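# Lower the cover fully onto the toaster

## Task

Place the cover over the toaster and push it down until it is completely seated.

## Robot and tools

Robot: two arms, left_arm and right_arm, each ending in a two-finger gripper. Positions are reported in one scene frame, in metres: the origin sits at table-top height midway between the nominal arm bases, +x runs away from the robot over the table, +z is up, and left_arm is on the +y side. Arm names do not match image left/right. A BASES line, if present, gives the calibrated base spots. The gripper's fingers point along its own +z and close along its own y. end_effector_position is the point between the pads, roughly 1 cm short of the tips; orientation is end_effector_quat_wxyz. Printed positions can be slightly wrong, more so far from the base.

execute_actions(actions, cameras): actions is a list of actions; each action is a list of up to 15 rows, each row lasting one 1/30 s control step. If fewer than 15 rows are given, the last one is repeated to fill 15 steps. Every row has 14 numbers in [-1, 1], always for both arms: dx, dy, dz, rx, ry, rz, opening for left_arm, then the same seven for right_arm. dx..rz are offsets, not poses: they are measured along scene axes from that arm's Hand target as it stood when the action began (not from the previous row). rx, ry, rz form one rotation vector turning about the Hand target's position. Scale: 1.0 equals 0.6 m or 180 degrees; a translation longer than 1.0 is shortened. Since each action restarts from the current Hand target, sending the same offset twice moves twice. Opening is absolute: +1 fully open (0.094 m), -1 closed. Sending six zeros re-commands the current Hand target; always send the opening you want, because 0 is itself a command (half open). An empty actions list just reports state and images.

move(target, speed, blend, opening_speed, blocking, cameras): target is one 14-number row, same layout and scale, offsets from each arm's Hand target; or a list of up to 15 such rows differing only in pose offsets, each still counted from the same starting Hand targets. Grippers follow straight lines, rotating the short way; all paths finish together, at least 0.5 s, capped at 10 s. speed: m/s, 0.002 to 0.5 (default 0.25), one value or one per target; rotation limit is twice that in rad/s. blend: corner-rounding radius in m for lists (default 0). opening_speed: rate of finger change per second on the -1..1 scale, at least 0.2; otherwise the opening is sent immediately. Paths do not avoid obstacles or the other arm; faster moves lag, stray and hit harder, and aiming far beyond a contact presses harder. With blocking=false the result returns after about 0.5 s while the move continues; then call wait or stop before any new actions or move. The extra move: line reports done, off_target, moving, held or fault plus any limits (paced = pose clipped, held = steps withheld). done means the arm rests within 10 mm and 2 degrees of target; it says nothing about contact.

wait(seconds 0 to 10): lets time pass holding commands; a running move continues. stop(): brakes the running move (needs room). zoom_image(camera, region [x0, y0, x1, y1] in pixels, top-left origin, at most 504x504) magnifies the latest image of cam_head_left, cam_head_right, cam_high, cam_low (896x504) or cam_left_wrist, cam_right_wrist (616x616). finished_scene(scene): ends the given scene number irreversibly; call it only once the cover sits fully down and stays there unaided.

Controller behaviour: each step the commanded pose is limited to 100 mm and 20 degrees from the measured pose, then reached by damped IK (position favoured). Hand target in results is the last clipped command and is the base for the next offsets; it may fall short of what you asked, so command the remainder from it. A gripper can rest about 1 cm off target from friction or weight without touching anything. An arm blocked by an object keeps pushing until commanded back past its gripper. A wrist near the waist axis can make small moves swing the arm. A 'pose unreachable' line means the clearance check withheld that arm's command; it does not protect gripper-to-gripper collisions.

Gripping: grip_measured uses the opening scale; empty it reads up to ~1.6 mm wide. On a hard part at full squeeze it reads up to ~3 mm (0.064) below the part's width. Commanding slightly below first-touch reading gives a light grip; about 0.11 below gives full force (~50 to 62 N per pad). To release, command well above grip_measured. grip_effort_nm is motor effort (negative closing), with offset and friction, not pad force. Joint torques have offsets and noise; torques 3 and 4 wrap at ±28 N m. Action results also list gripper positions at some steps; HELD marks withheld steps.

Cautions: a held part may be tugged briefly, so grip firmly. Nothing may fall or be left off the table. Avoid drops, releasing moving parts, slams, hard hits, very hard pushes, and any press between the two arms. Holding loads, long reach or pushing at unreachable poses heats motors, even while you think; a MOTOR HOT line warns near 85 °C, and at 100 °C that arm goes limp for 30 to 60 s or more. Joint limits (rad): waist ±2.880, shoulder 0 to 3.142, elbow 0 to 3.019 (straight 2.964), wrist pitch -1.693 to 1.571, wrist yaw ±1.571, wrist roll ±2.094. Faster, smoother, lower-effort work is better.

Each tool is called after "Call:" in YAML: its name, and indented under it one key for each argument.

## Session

Call:
execute_actions:
  actions: []

Scene clock: 0.00 s.
left_arm: end_effector_position=(+0.8187, +0.4017, +0.3455) grip_measured=+1.000 grip_effort_nm=n/a end_effector_quat_wxyz=(+0.461, -0.430, +0.774, -0.063) | right_arm: end_effector_position=(+0.1981, -0.4657, +0.2507) grip_measured=+1.000 grip_effort_nm=n/a end_effector_quat_wxyz=(-0.002, +0.125, +0.992, +0.026)
Joint positions: left_arm=[0.121 2.185 2.374 -0.807 -0.201 -0.783 0.094] | right_arm=[-0.96 1.164 1.053 -1.499 -0.034 -0.672 0.094]
Joint velocities: left_arm=[-0.015 -0.005 -0.012 -0.002 0.037 -0.051 0] | right_arm=[-0.015 -0.015 -0.002 -0.022 0.007 -0.066 0]
Joint torques (N m): no reading
Heat: left arm: hottest shoulder 30 °C; right arm: hottest shoulder 32 °C.
Hand target: left_arm +0.8194, +0.4018, +0.3706; +0.478, -0.427, +0.764, -0.070 | right_arm +0.2019, -0.4708, +0.2586; +0.006, +0.125, +0.992, +0.018
Tool commands: left_gripper/opening=+1.0 right_gripper/opening=+1.0

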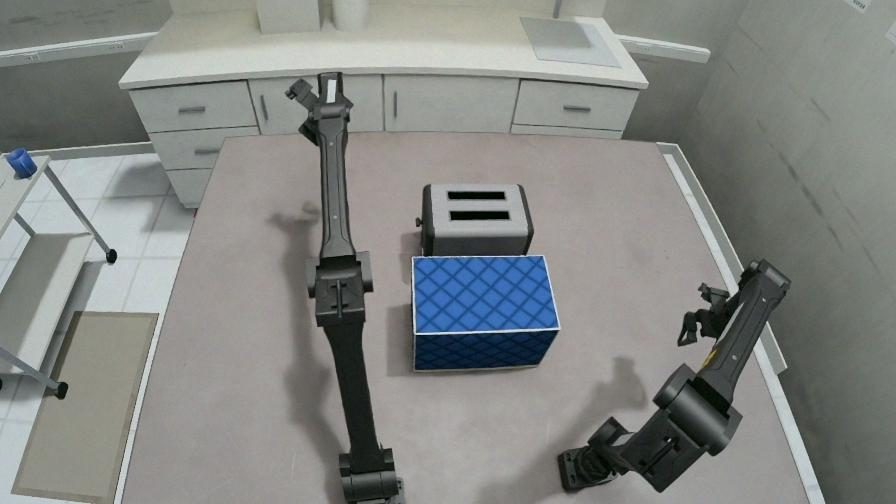

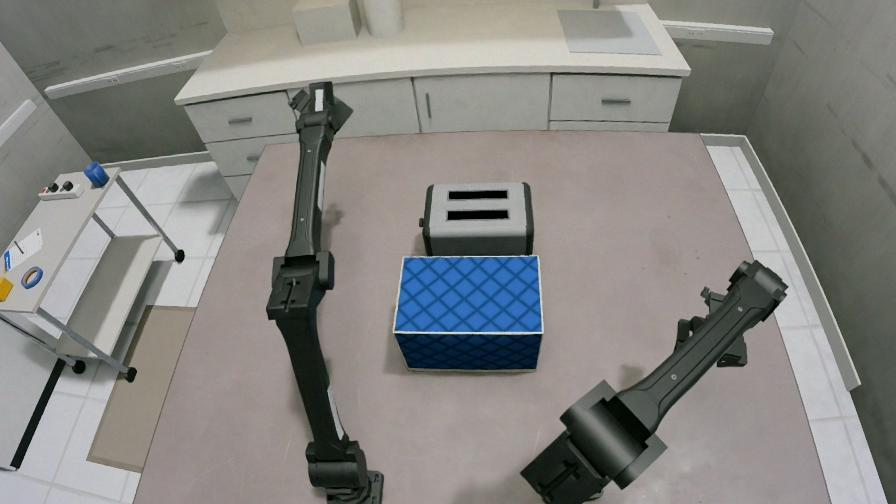

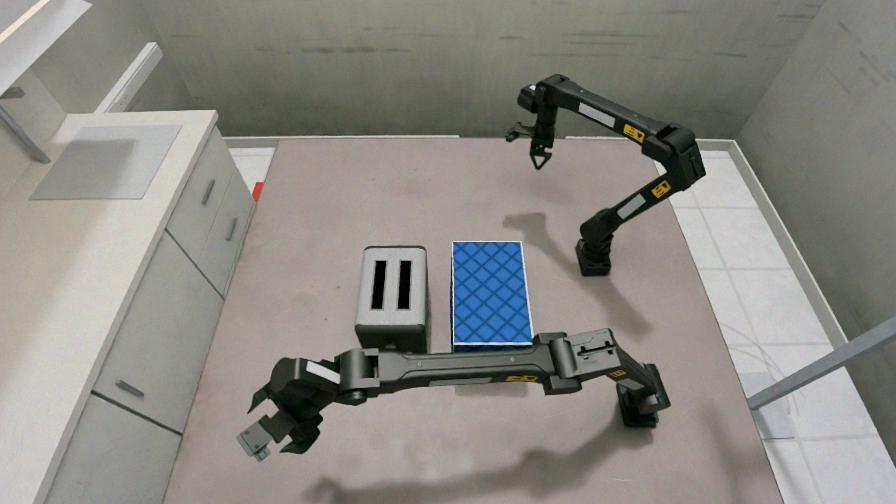

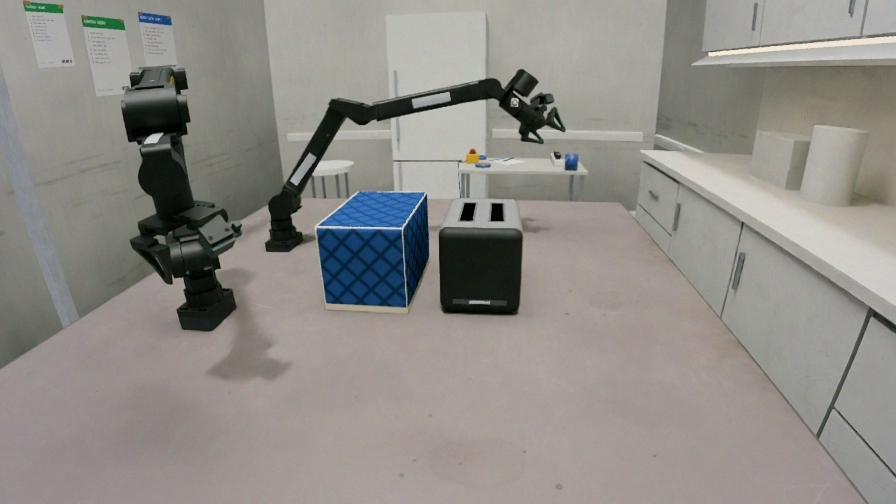

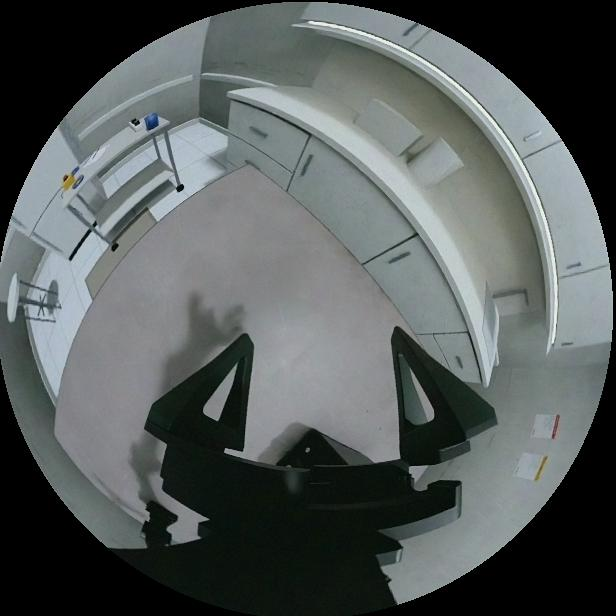

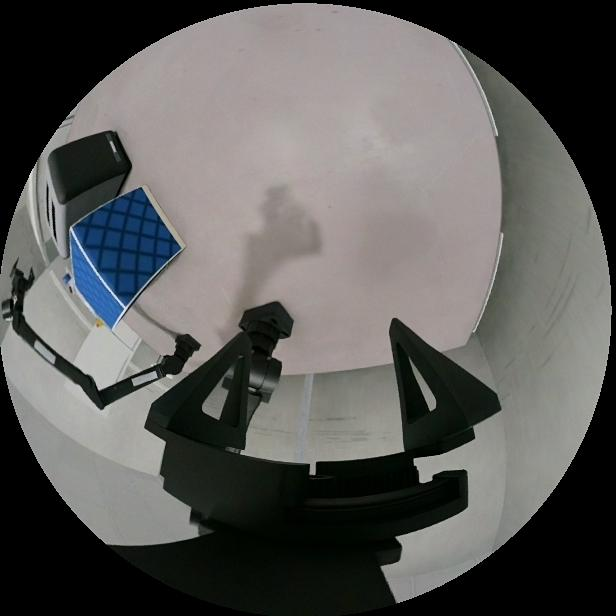

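Call:
move:
  target: [-0.724,-0.30,-0.153,-0.142,0.207,-0.397,1,0.305,0.415,0.04,0.214,-0.025,0.077,1]
  speed: 0.25

Scene clock: 17.37 s.
left_arm: end_effector_position=(+0.3892, +0.2247, +0.2641) grip_measured=+1.000 grip_effort_nm=0.007 end_effector_quat_wxyz=(-0.012, -0.021, +0.936, -0.352) | right_arm: end_effector_position=(+0.3665, -0.2187, +0.2756) grip_measured=+1.000 grip_effort_nm=-0.012 end_effector_quat_wxyz=(-0.008, +0.002, +0.933, +0.359)
Joint positions: left_arm=[0.178 1.523 1.367 -1.584 0.703 0.201 0.094] | right_arm=[-0.327 1.387 1.192 -1.644 -0.692 -0.383 0.094]
Joint velocities: left_arm=[-0.005 0.005 -0.007 0.007 0.037 -0.007 0] | right_arm=[-0.005 0.005 -0.007 -0.017 0.022 -0.081 0]
Joint torques (N m): left_arm=[-0.62 -16.79 7.19 -0.47 0.58 0.25] | right_arm=[-0.09 -6.71 13.03 0.01 -0.63 0.22]
Heat: left arm: hottest shoulder 33 °C; right arm: hottest shoulder 32 °C.
Hand target: left_arm +0.3845, +0.2205, +0.2780; +0.000, -0.009, +0.936, -0.352 | right_arm +0.3848, -0.2197, +0.2852; +0.004, -0.001, +0.935, +0.356
Off the commanded pose: left_arm 0.016 m, 3 deg | right_arm 0.020 m, 2 deg.
move: off_target (left_arm, right_arm)

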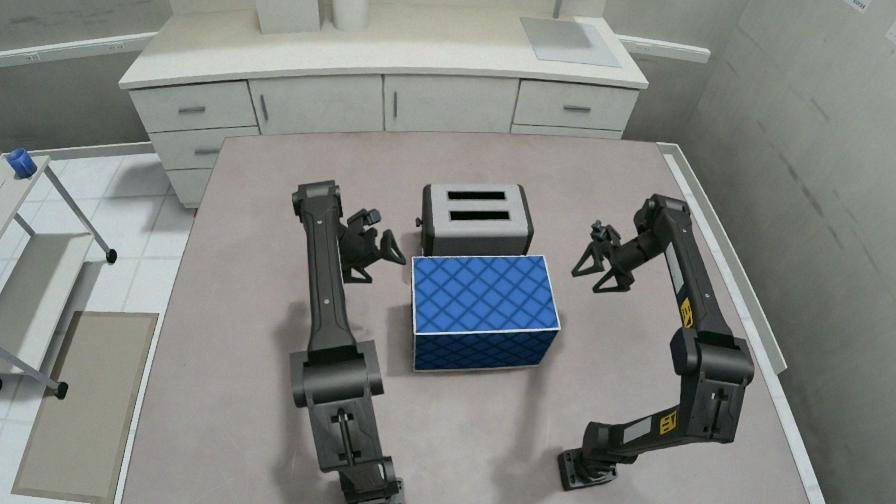

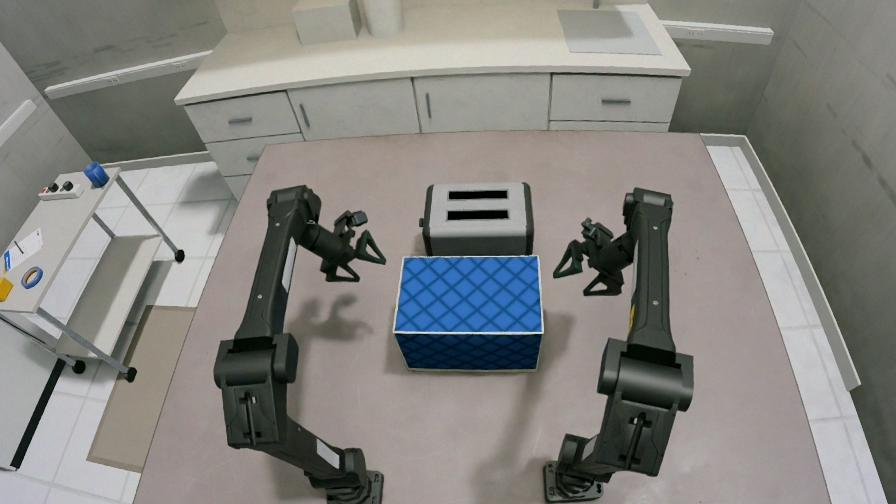

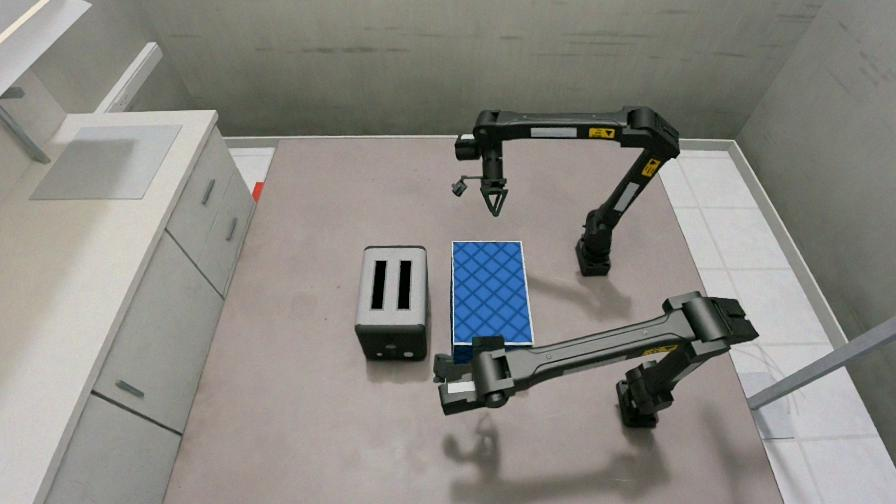

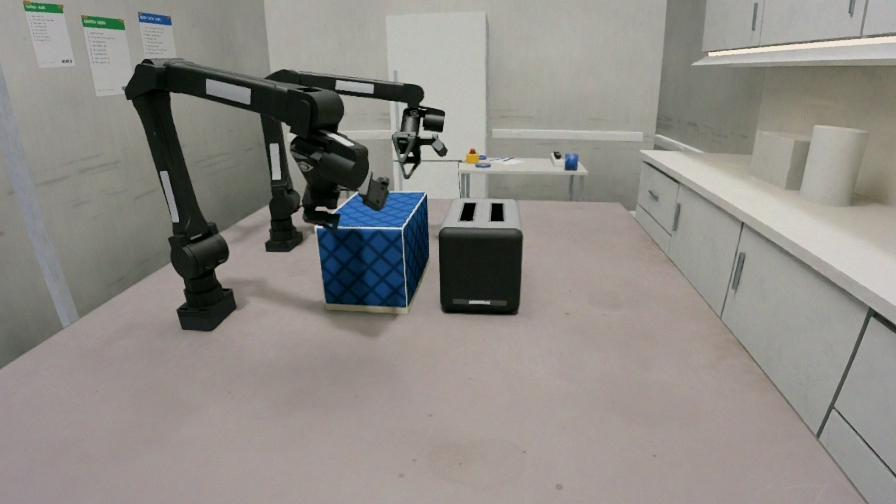

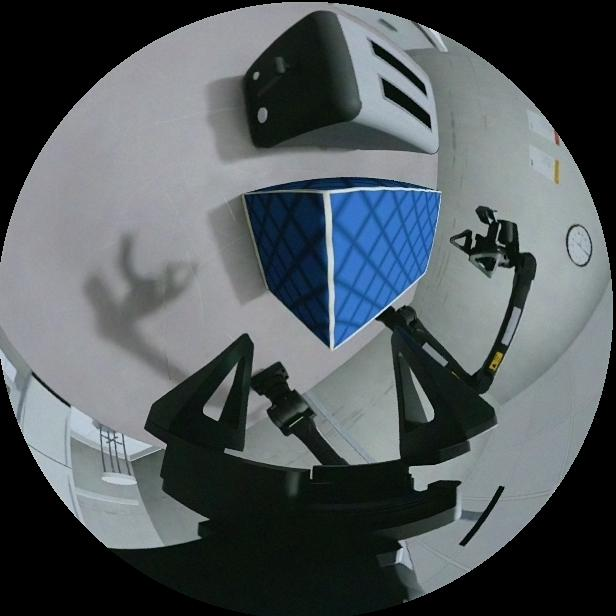

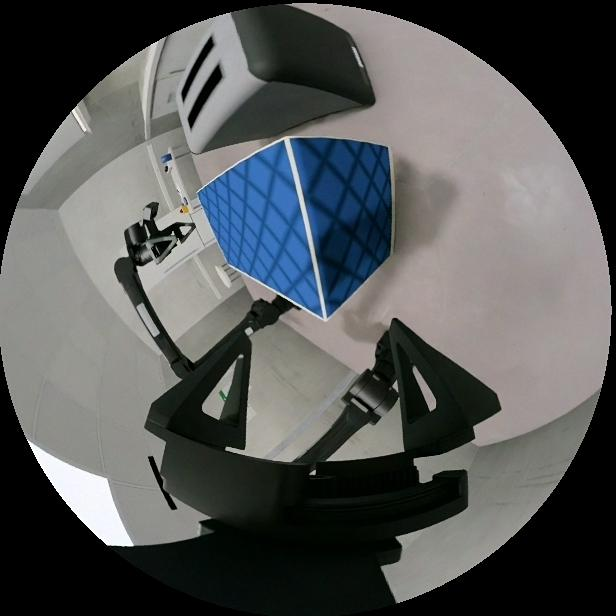

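Call:
move:
  target: [-0.005,-0.1,-0.10,0,0,0,1,0.015,0.115,-0.115,0,0,0,1]
  speed: 0.15

Scene clock: 24.07 s.
left_arm: end_effector_position=(+0.3801, +0.1673, +0.2049) grip_measured=+1.000 grip_effort_nm=0.002 end_effector_quat_wxyz=(-0.017, -0.017, +0.935, -0.353) | right_arm: end_effector_position=(+0.3941, -0.1539, +0.2288) grip_measured=+1.000 grip_effort_nm=-0.007 end_effector_quat_wxyz=(+0.021, -0.009, +0.935, +0.355)
Joint positions: left_arm=[0.048 1.506 1.191 -1.329 0.719 0.045 0.094] | right_arm=[-0.146 1.392 1.079 -1.312 -0.725 -0.148 0.094]
Joint velocities: left_arm=[-0.005 -0.005 0.022 -0.017 0.066 -0.037 0] | right_arm=[-0.015 -0.005 -0.007 -0.012 0.037 -0.022 0]
Joint torques (N m): left_arm=[-1.14 -15.85 6.94 0.31 0.5 0.03] | right_arm=[-0.32 -6.65 7.47 0.36 -0.63 0.24]
Heat: left arm: hottest shoulder 33 °C; right arm: hottest shoulder 32 °C.
Hand target: left_arm +0.3803, +0.1617, +0.2170; -0.001, -0.008, +0.936, -0.352 | right_arm +0.3931, -0.1497, +0.2175; +0.005, -0.001, +0.934, +0.358
Off the commanded pose: left_arm 0.015 m, 2 deg | right_arm 0.013 m, 2 deg.
move: off_target (left_arm, right_arm)

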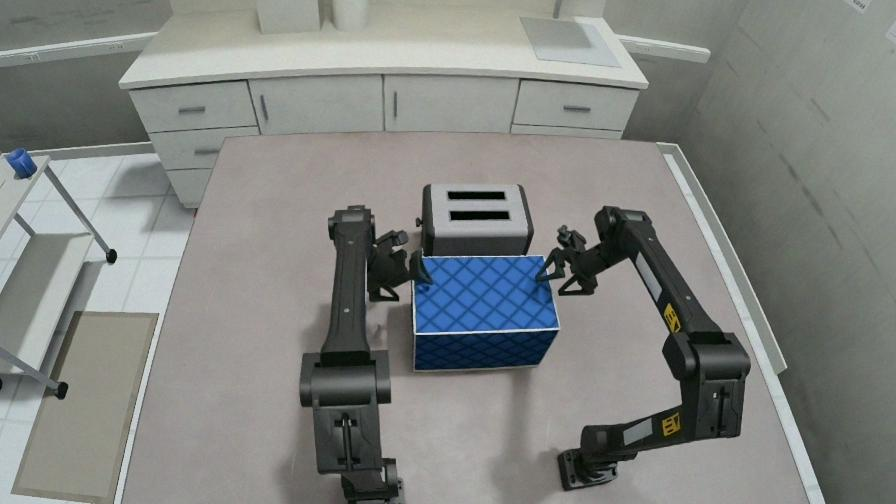

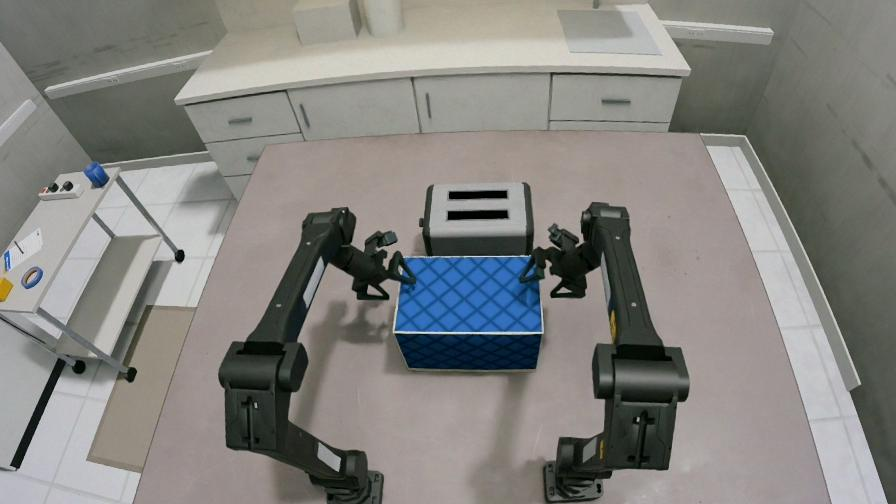

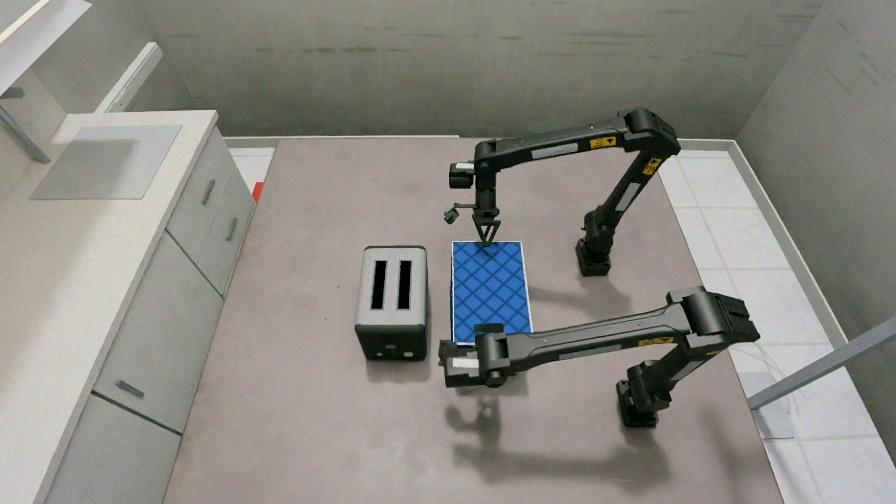

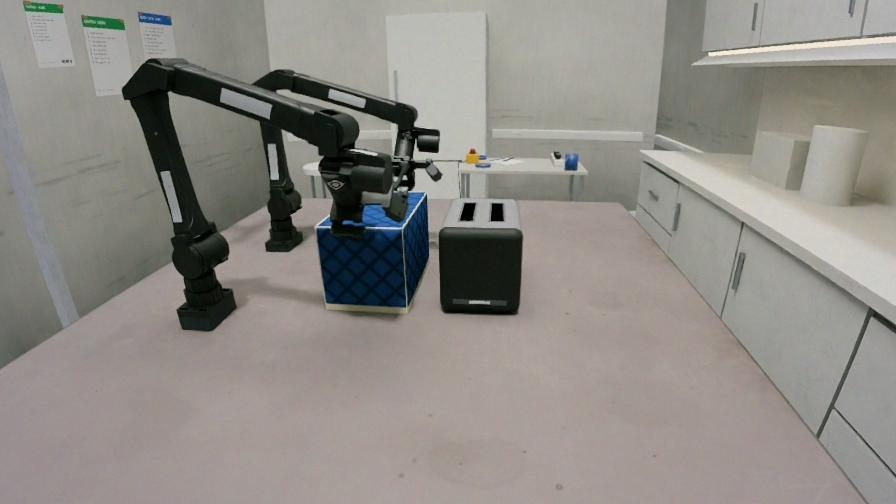

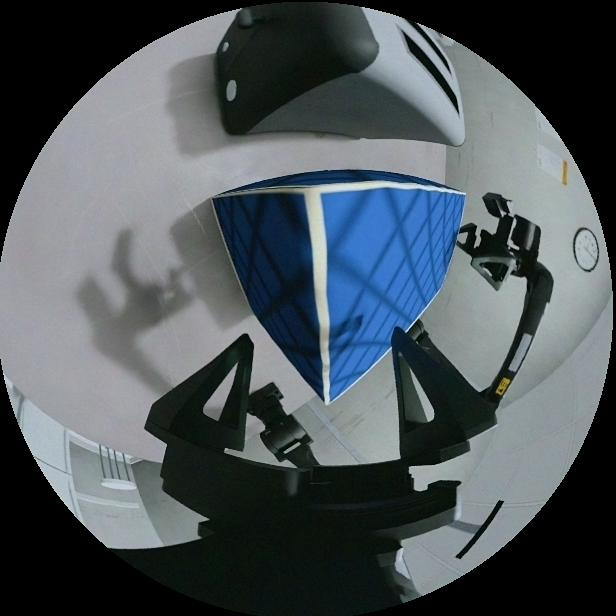

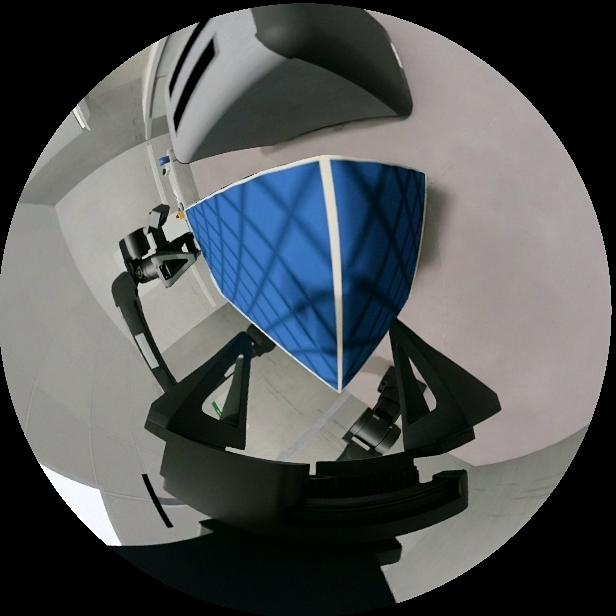

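Call:
move:
  target: [0.0,-0.015,-0.02,0,0,0,1,-0.008,0.01,-0.035,0,0,0,1]
  speed: 0.1
  cameras: []

Call:
move:
  target: [0,0,0,0,0,0,-1,0,0,0,0,0,0,-1]
  opening_speed: 0.8

Scene clock: 28.67 s.
left_arm: end_effector_position=(+0.3796, +0.1589, +0.1950) grip_measured=+1.000 grip_effort_nm=0.002 end_effector_quat_wxyz=(-0.015, -0.016, +0.936, -0.352) | right_arm: end_effector_position=(+0.3897, -0.1491, +0.2080) grip_measured=+1.000 grip_effort_nm=-0.002 end_effector_quat_wxyz=(+0.022, -0.008, +0.935, +0.355)
Joint positions: left_arm=[0.028 1.506 1.164 -1.279 0.719 0.018 0.094] | right_arm=[-0.134 1.395 1.024 -1.24 -0.726 -0.129 0.094]
Joint velocities: left_arm=[-0.005 -0.005 -0.012 0.007 0.007 0.007 0] | right_arm=[-0.005 -0.005 -0.012 -0.007 0.125 -0.051 0]
Joint torques (N m): left_arm=[-1.14 -15.33 6.95 0.36 0.51 0] | right_arm=[-0.03 -6.65 7.35 0.34 -0.64 0.22]
Heat: left arm: hottest shoulder 33 °C; right arm: hottest shoulder 32 °C.
Hand target: left_arm +0.3802, +0.1529, +0.2050; -0.002, -0.008, +0.936, -0.352 | right_arm +0.3880, -0.1436, +0.1966; +0.005, -0.001, +0.934, +0.358
Off the commanded pose: left_arm 0.012 m, 2 deg | right_arm 0.013 m, 2 deg.
move: off_target (left_arm, right_arm)
No camera images: "cameras" was empty.

Scene clock: 31.43 s.
left_arm: end_effector_position=(+0.3795, +0.1577, +0.1955) grip_measured=-0.915 grip_effort_nm=-0.979 end_effector_quat_wxyz=(-0.015, -0.015, +0.935, -0.353) | right_arm: end_effector_position=(+0.3896, -0.1479, +0.2083) grip_measured=-0.956 grip_effort_nm=-0.930 end_effector_quat_wxyz=(+0.021, -0.008, +0.934, +0.356)
Joint positions: left_arm=[0.026 1.506 1.164 -1.278 0.722 0.016 0.004] | right_arm=[-0.132 1.395 1.024 -1.24 -0.728 -0.126 0.002]
Joint velocities: left_arm=[-0.005 -0.005 -0.002 -0.007 -0.007 -0.007 -0.001] | right_arm=[-0.015 0.005 -0.007 -0.007 0.007 0.022 -0.002]
Joint torques (N m): left_arm=[-1.03 -15.5 6.94 0.28 0.37 0.03] | right_arm=[-0.09 -6.65 7.34 0.36 -0.57 0.19]
Heat: left arm: hottest shoulder 33 °C; right arm: hottest shoulder 32 °C.
Hand target: left_arm +0.3802, +0.1529, +0.2050; -0.002, -0.008, +0.936, -0.352 | right_arm +0.3880, -0.1435, +0.1967; +0.005, -0.001, +0.934, +0.358
Off the commanded pose: left_arm 0.011 m, 2 deg | right_arm 0.013 m, 2 deg.
move: off_target (left_arm, right_arm)

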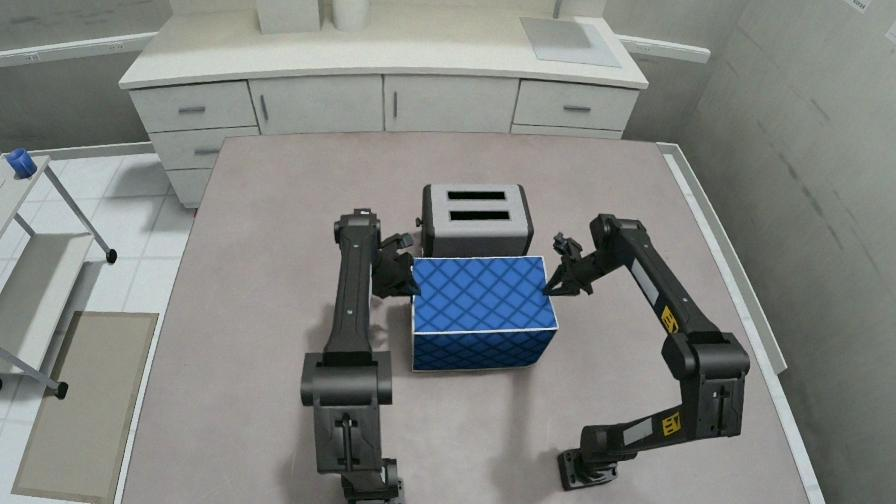

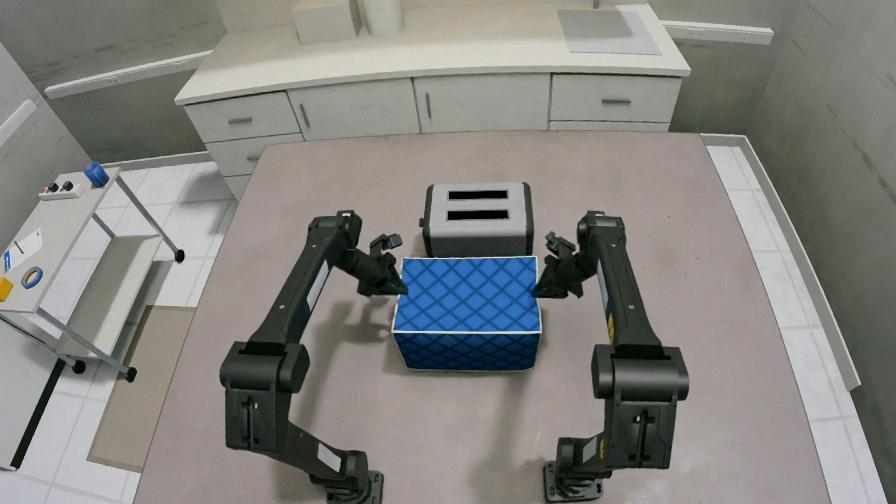

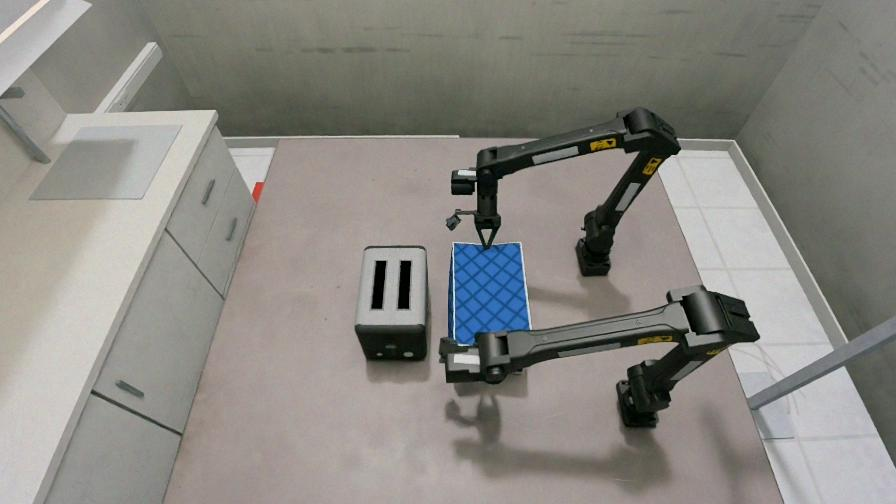

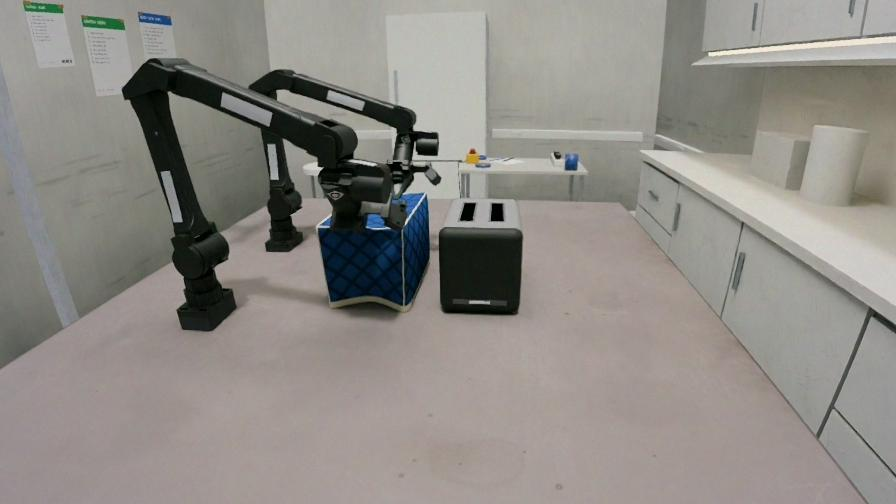

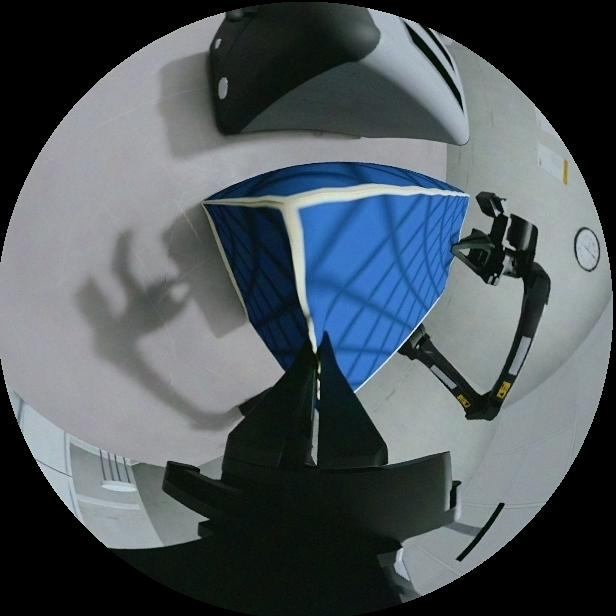

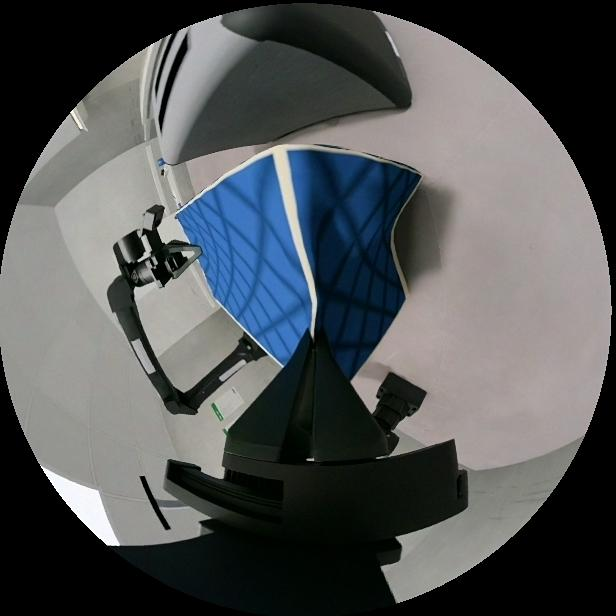

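Call:
move:
  target: [0,0.01,0.45,0,0,0,-1,-0.01,-0.01,0.46,0,0,0,-1]
  speed: 0.15
  cameras: []

Call:
move:
  target: [0,0.01,0,0.26,0,0,-1,0,-0.01,0,-0.32,0,0,-1]
  speed: 0.2

Scene clock: 38.87 s.
left_arm: end_effector_position=(+0.3811, +0.1564, +0.4469) grip_measured=-0.918 grip_effort_nm=-1.028 end_effector_quat_wxyz=(+0.072, -0.047, +0.929, -0.361) | right_arm: end_effector_position=(+0.3823, -0.1457, +0.4469) grip_measured=-0.962 grip_effort_nm=-1.038 end_effector_quat_wxyz=(+0.086, +0.036, +0.929, +0.358)
Joint positions: left_arm=[0.026 1.369 1.678 -1.681 0.732 -0.148 0.004] | right_arm=[-0.132 1.235 1.504 -1.672 -0.74 0.047 0.002]
Joint velocities: left_arm=[-0.005 -0.005 -0.007 0.012 -0.022 -0.007 0] | right_arm=[-0.015 -0.024 -0.012 0.007 0.037 -0.051 0]
Joint torques (N m): left_arm=[-0.73 -12.92 10.69 -0.08 0.55 0] | right_arm=[-1.85 -7.24 14.02 0.2 -0.61 0.26]
Heat: left arm: hottest shoulder 33 °C; right arm: hottest shoulder 32 °C.
Hand target: left_arm +0.3791, +0.1550, +0.4745; -0.002, -0.006, +0.936, -0.353 | right_arm +0.3853, -0.1505, +0.4738; +0.005, -0.001, +0.934, +0.358
Off the commanded pose: left_arm 0.028 m, 10 deg | right_arm 0.026 m, 10 deg.
joint sent to its limit (left arm) — joint 4 (wrist pitch), lower limit. The joint targets are off in position and orientation.
joint sent to its limit (right arm) — joint 4 (wrist pitch), lower limit. The joint targets are off in orientation, not in position.
move: off_target (left_arm, right_arm)
No camera images: "cameras" was empty.

Scene clock: 42.07 s.
left_arm: end_effector_position=(+0.3816, +0.1488, +0.4402) grip_measured=-0.918 grip_effort_nm=-1.023 end_effector_quat_wxyz=(+0.146, +0.007, +0.989, -0.007) | right_arm: end_effector_position=(+0.3853, -0.1465, +0.4492) grip_measured=-0.962 grip_effort_nm=-1.038 end_effector_quat_wxyz=(+0.158, -0.031, +0.984, -0.073)
Joint positions: left_arm=[-0.286 1.369 1.765 -1.681 -0.064 -0.258 0.004] | right_arm=[0.274 1.235 1.605 -1.671 0.225 0.216 0.002]
Joint velocities: left_arm=[-0.005 -0.005 0.007 -0.002 0.022 -0.125 0.001] | right_arm=[0.005 -0.005 0.002 -0.012 -0.007 -0.007 -0.001]
Joint torques (N m): left_arm=[0.79 -14.1 10.54 0.13 -1.22 0.07] | right_arm=[-1.73 -7.71 12.78 0.35 1.49 0.1]
Heat: left arm: hottest elbow 34 °C; right arm: hottest shoulder 32 °C.
Hand target: left_arm +0.3792, +0.1611, +0.4729; +0.002, -0.007, +0.999, +0.048 | right_arm +0.3858, -0.1565, +0.4747; +0.005, -0.003, +0.992, -0.129
Off the commanded pose: left_arm 0.037 m, 18 deg | right_arm 0.027 m, 19 deg.
joint sent to its limit (left arm) — joint 4 (wrist pitch), lower limit. The joint targets are off in orientation, not in position.
joint sent to its limit (right arm) — joint 4 (wrist pitch), lower limit. The joint targets are off in orientation, not in position.
move: off_target (left_arm, right_arm)

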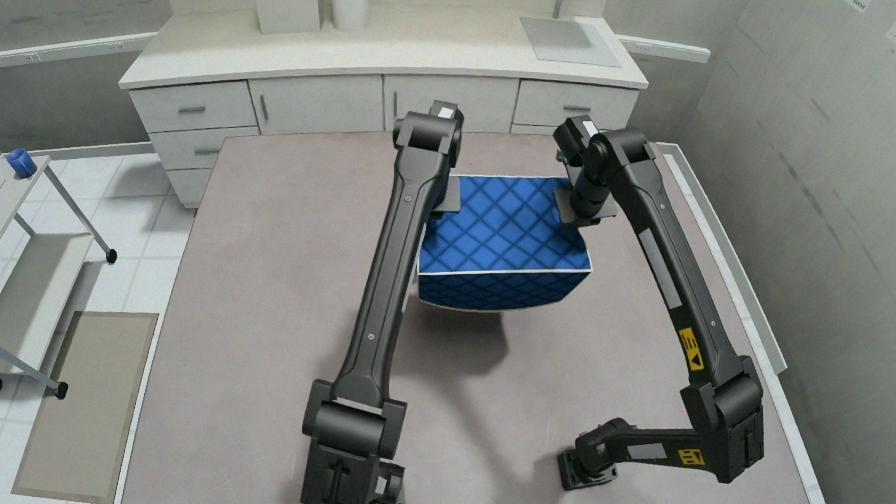

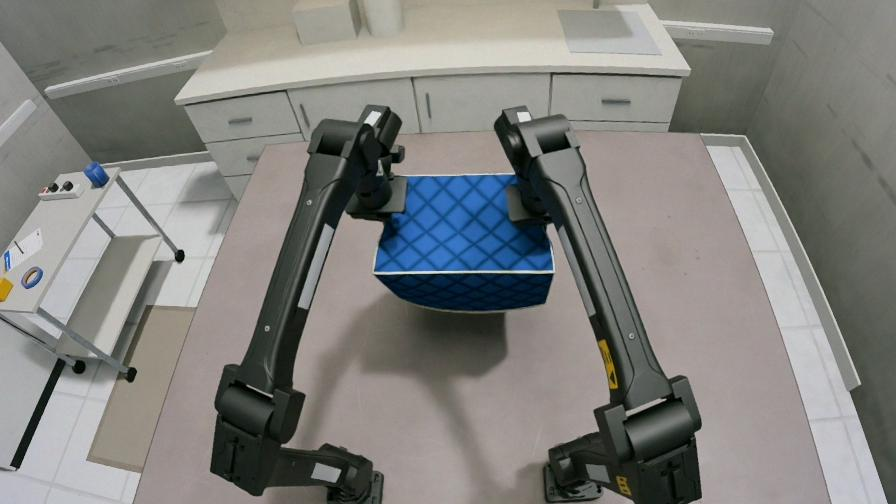

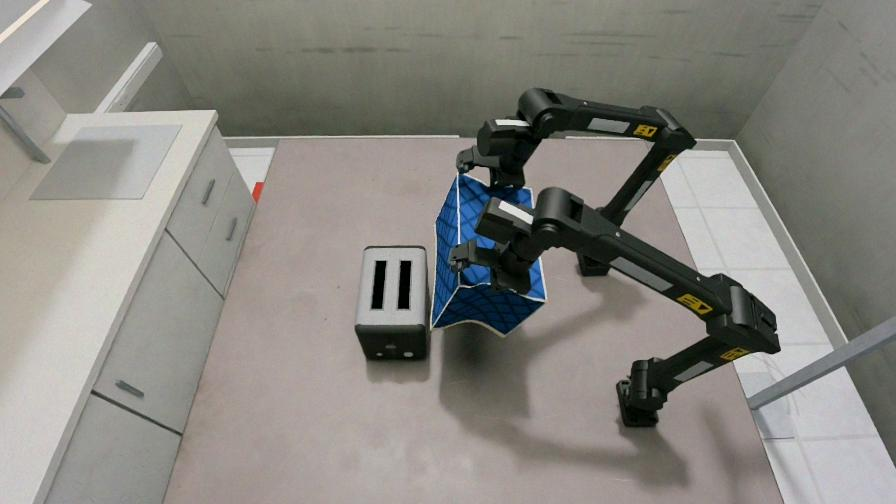

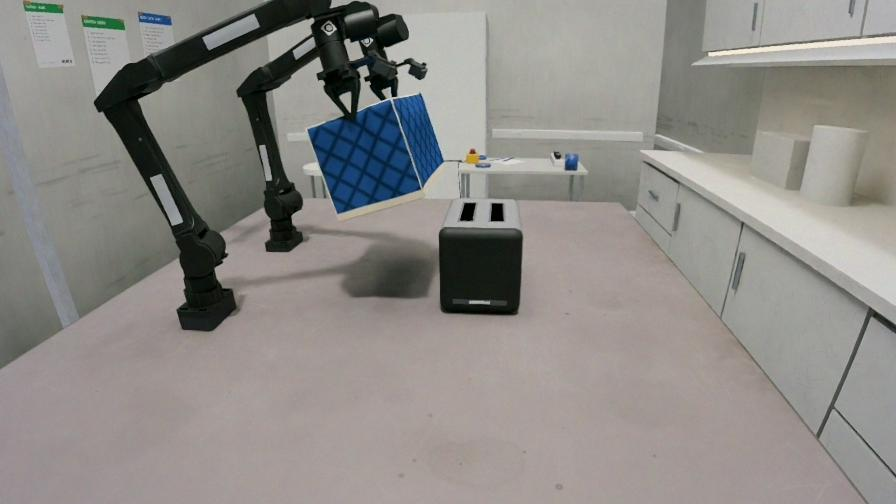

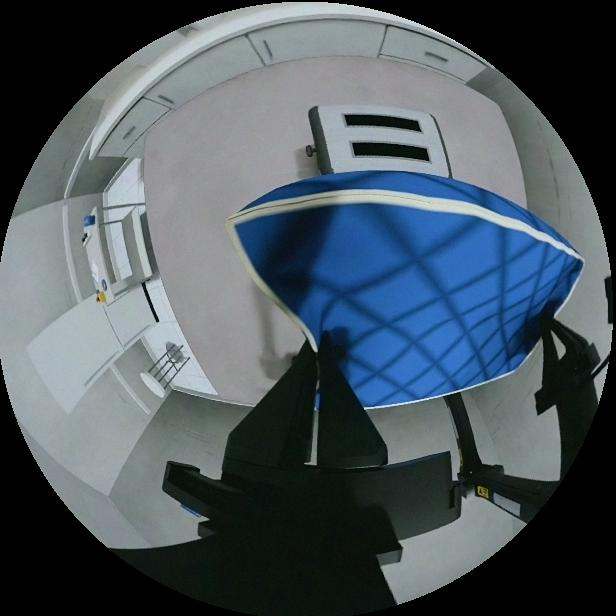

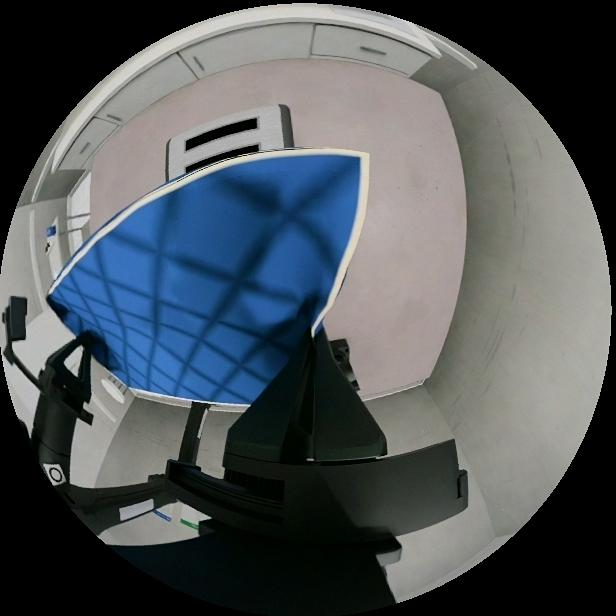

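Call:
move:
  target: [0.35,0.015,0.015,0,0,0,-1,0.34,0.02,0.015,0,0,0,-1]
  speed: 0.15

Scene clock: 46.90 s.
left_arm: end_effector_position=(+0.5839, +0.1557, +0.4696) grip_measured=-0.918 grip_effort_nm=-1.028 end_effector_quat_wxyz=(+0.230, +0.010, +0.973, +0.006) | right_arm: end_effector_position=(+0.5802, -0.1350, +0.4662) grip_measured=-0.962 grip_effort_nm=-1.038 end_effector_quat_wxyz=(+0.193, -0.025, +0.976, -0.098)
Joint positions: left_arm=[-0.193 1.877 2.445 -1.683 -0.091 -0.147 0.004] | right_arm=[0.202 1.732 2.178 -1.671 0.271 0.141 0.002]
Joint velocities: left_arm=[-0.005 -0.005 0.017 -0.022 -0.066 -0.007 0] | right_arm=[-0.005 -0.005 0.007 0.017 0.037 -0.037 -0.001]
Joint torques (N m): left_arm=[1.26 -18.96 10.25 0.35 -0.4 0.14] | right_arm=[-2.26 -12.22 13.75 0.44 0.65 -0.11]
Heat: left arm: hottest elbow 35 °C; right arm: hottest shoulder 32 °C.
Hand target: left_arm +0.5899, +0.1687, +0.4842; +0.061, -0.002, +0.997, +0.037 | right_arm +0.5898, -0.1436, +0.4801; +0.023, -0.005, +0.992, -0.128
Off the commanded pose: left_arm 0.020 m, 27 deg; orientation clipped | right_arm 0.022 m, 22 deg; orientation clipped.
joint sent to its limit (left arm) — joint 4 (wrist pitch), lower limit. The joint targets are off in orientation, not in position.
joint sent to its limit (right arm) — joint 4 (wrist pitch), lower limit. The joint targets are off in position and orientation.
move: off_target (left_arm, right_arm); limits=paced

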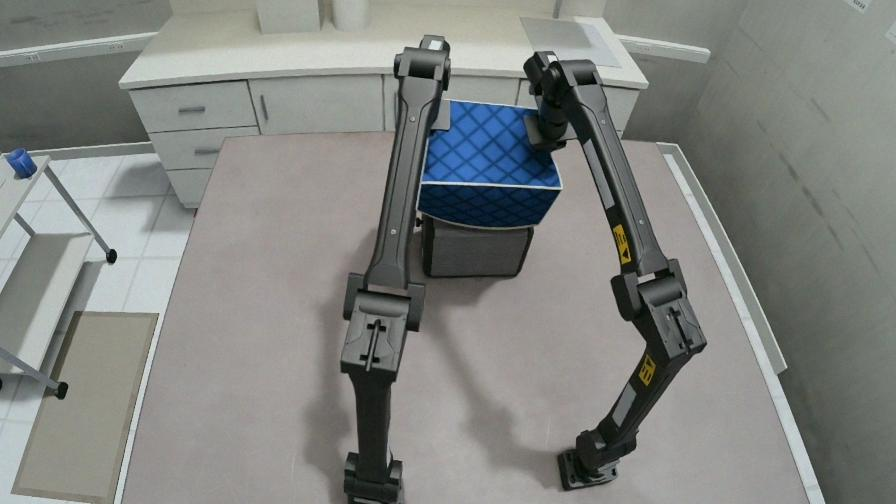

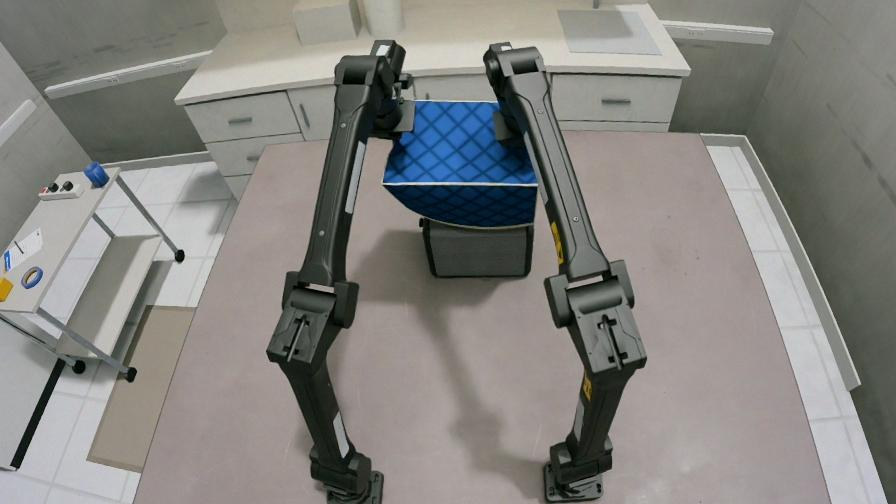

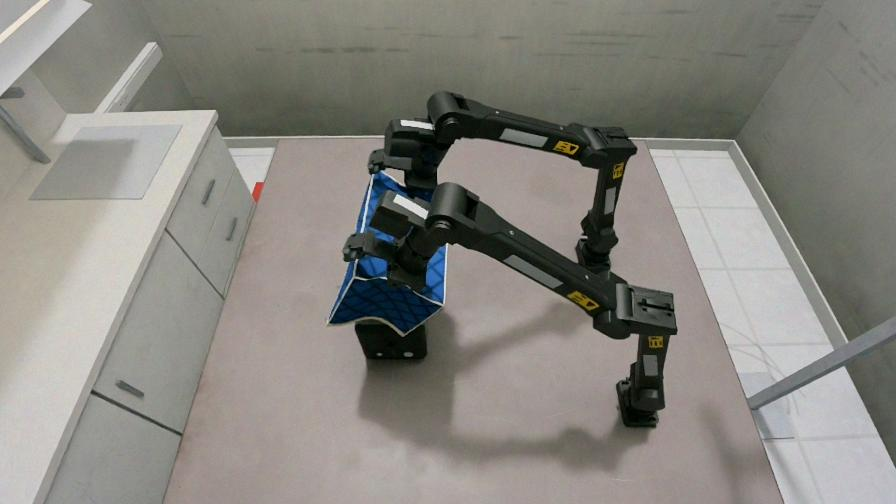

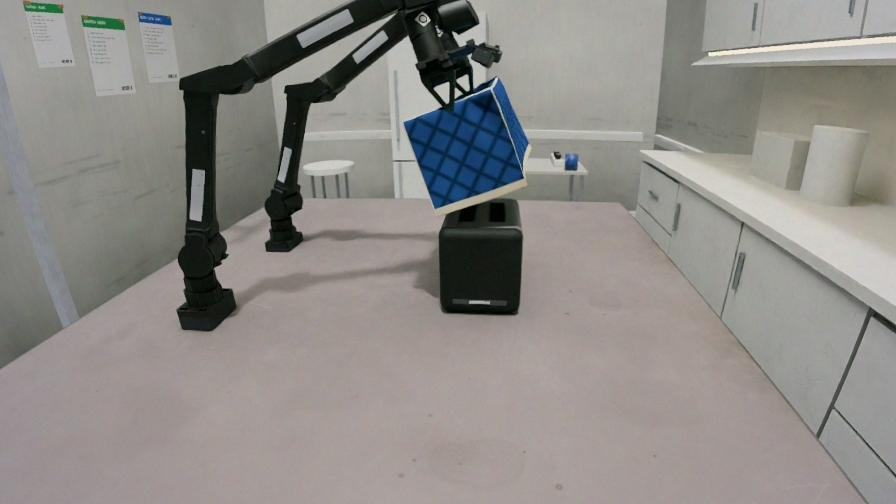

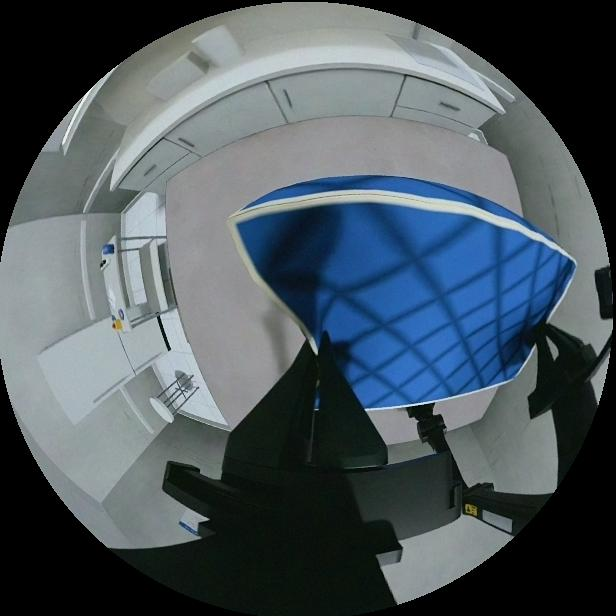

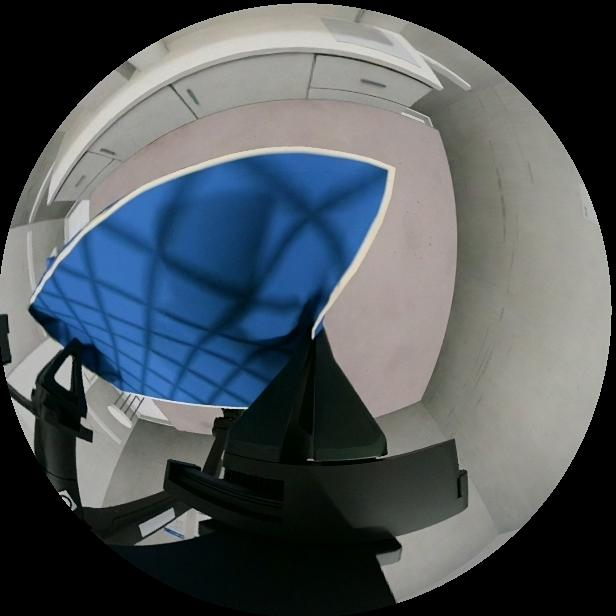

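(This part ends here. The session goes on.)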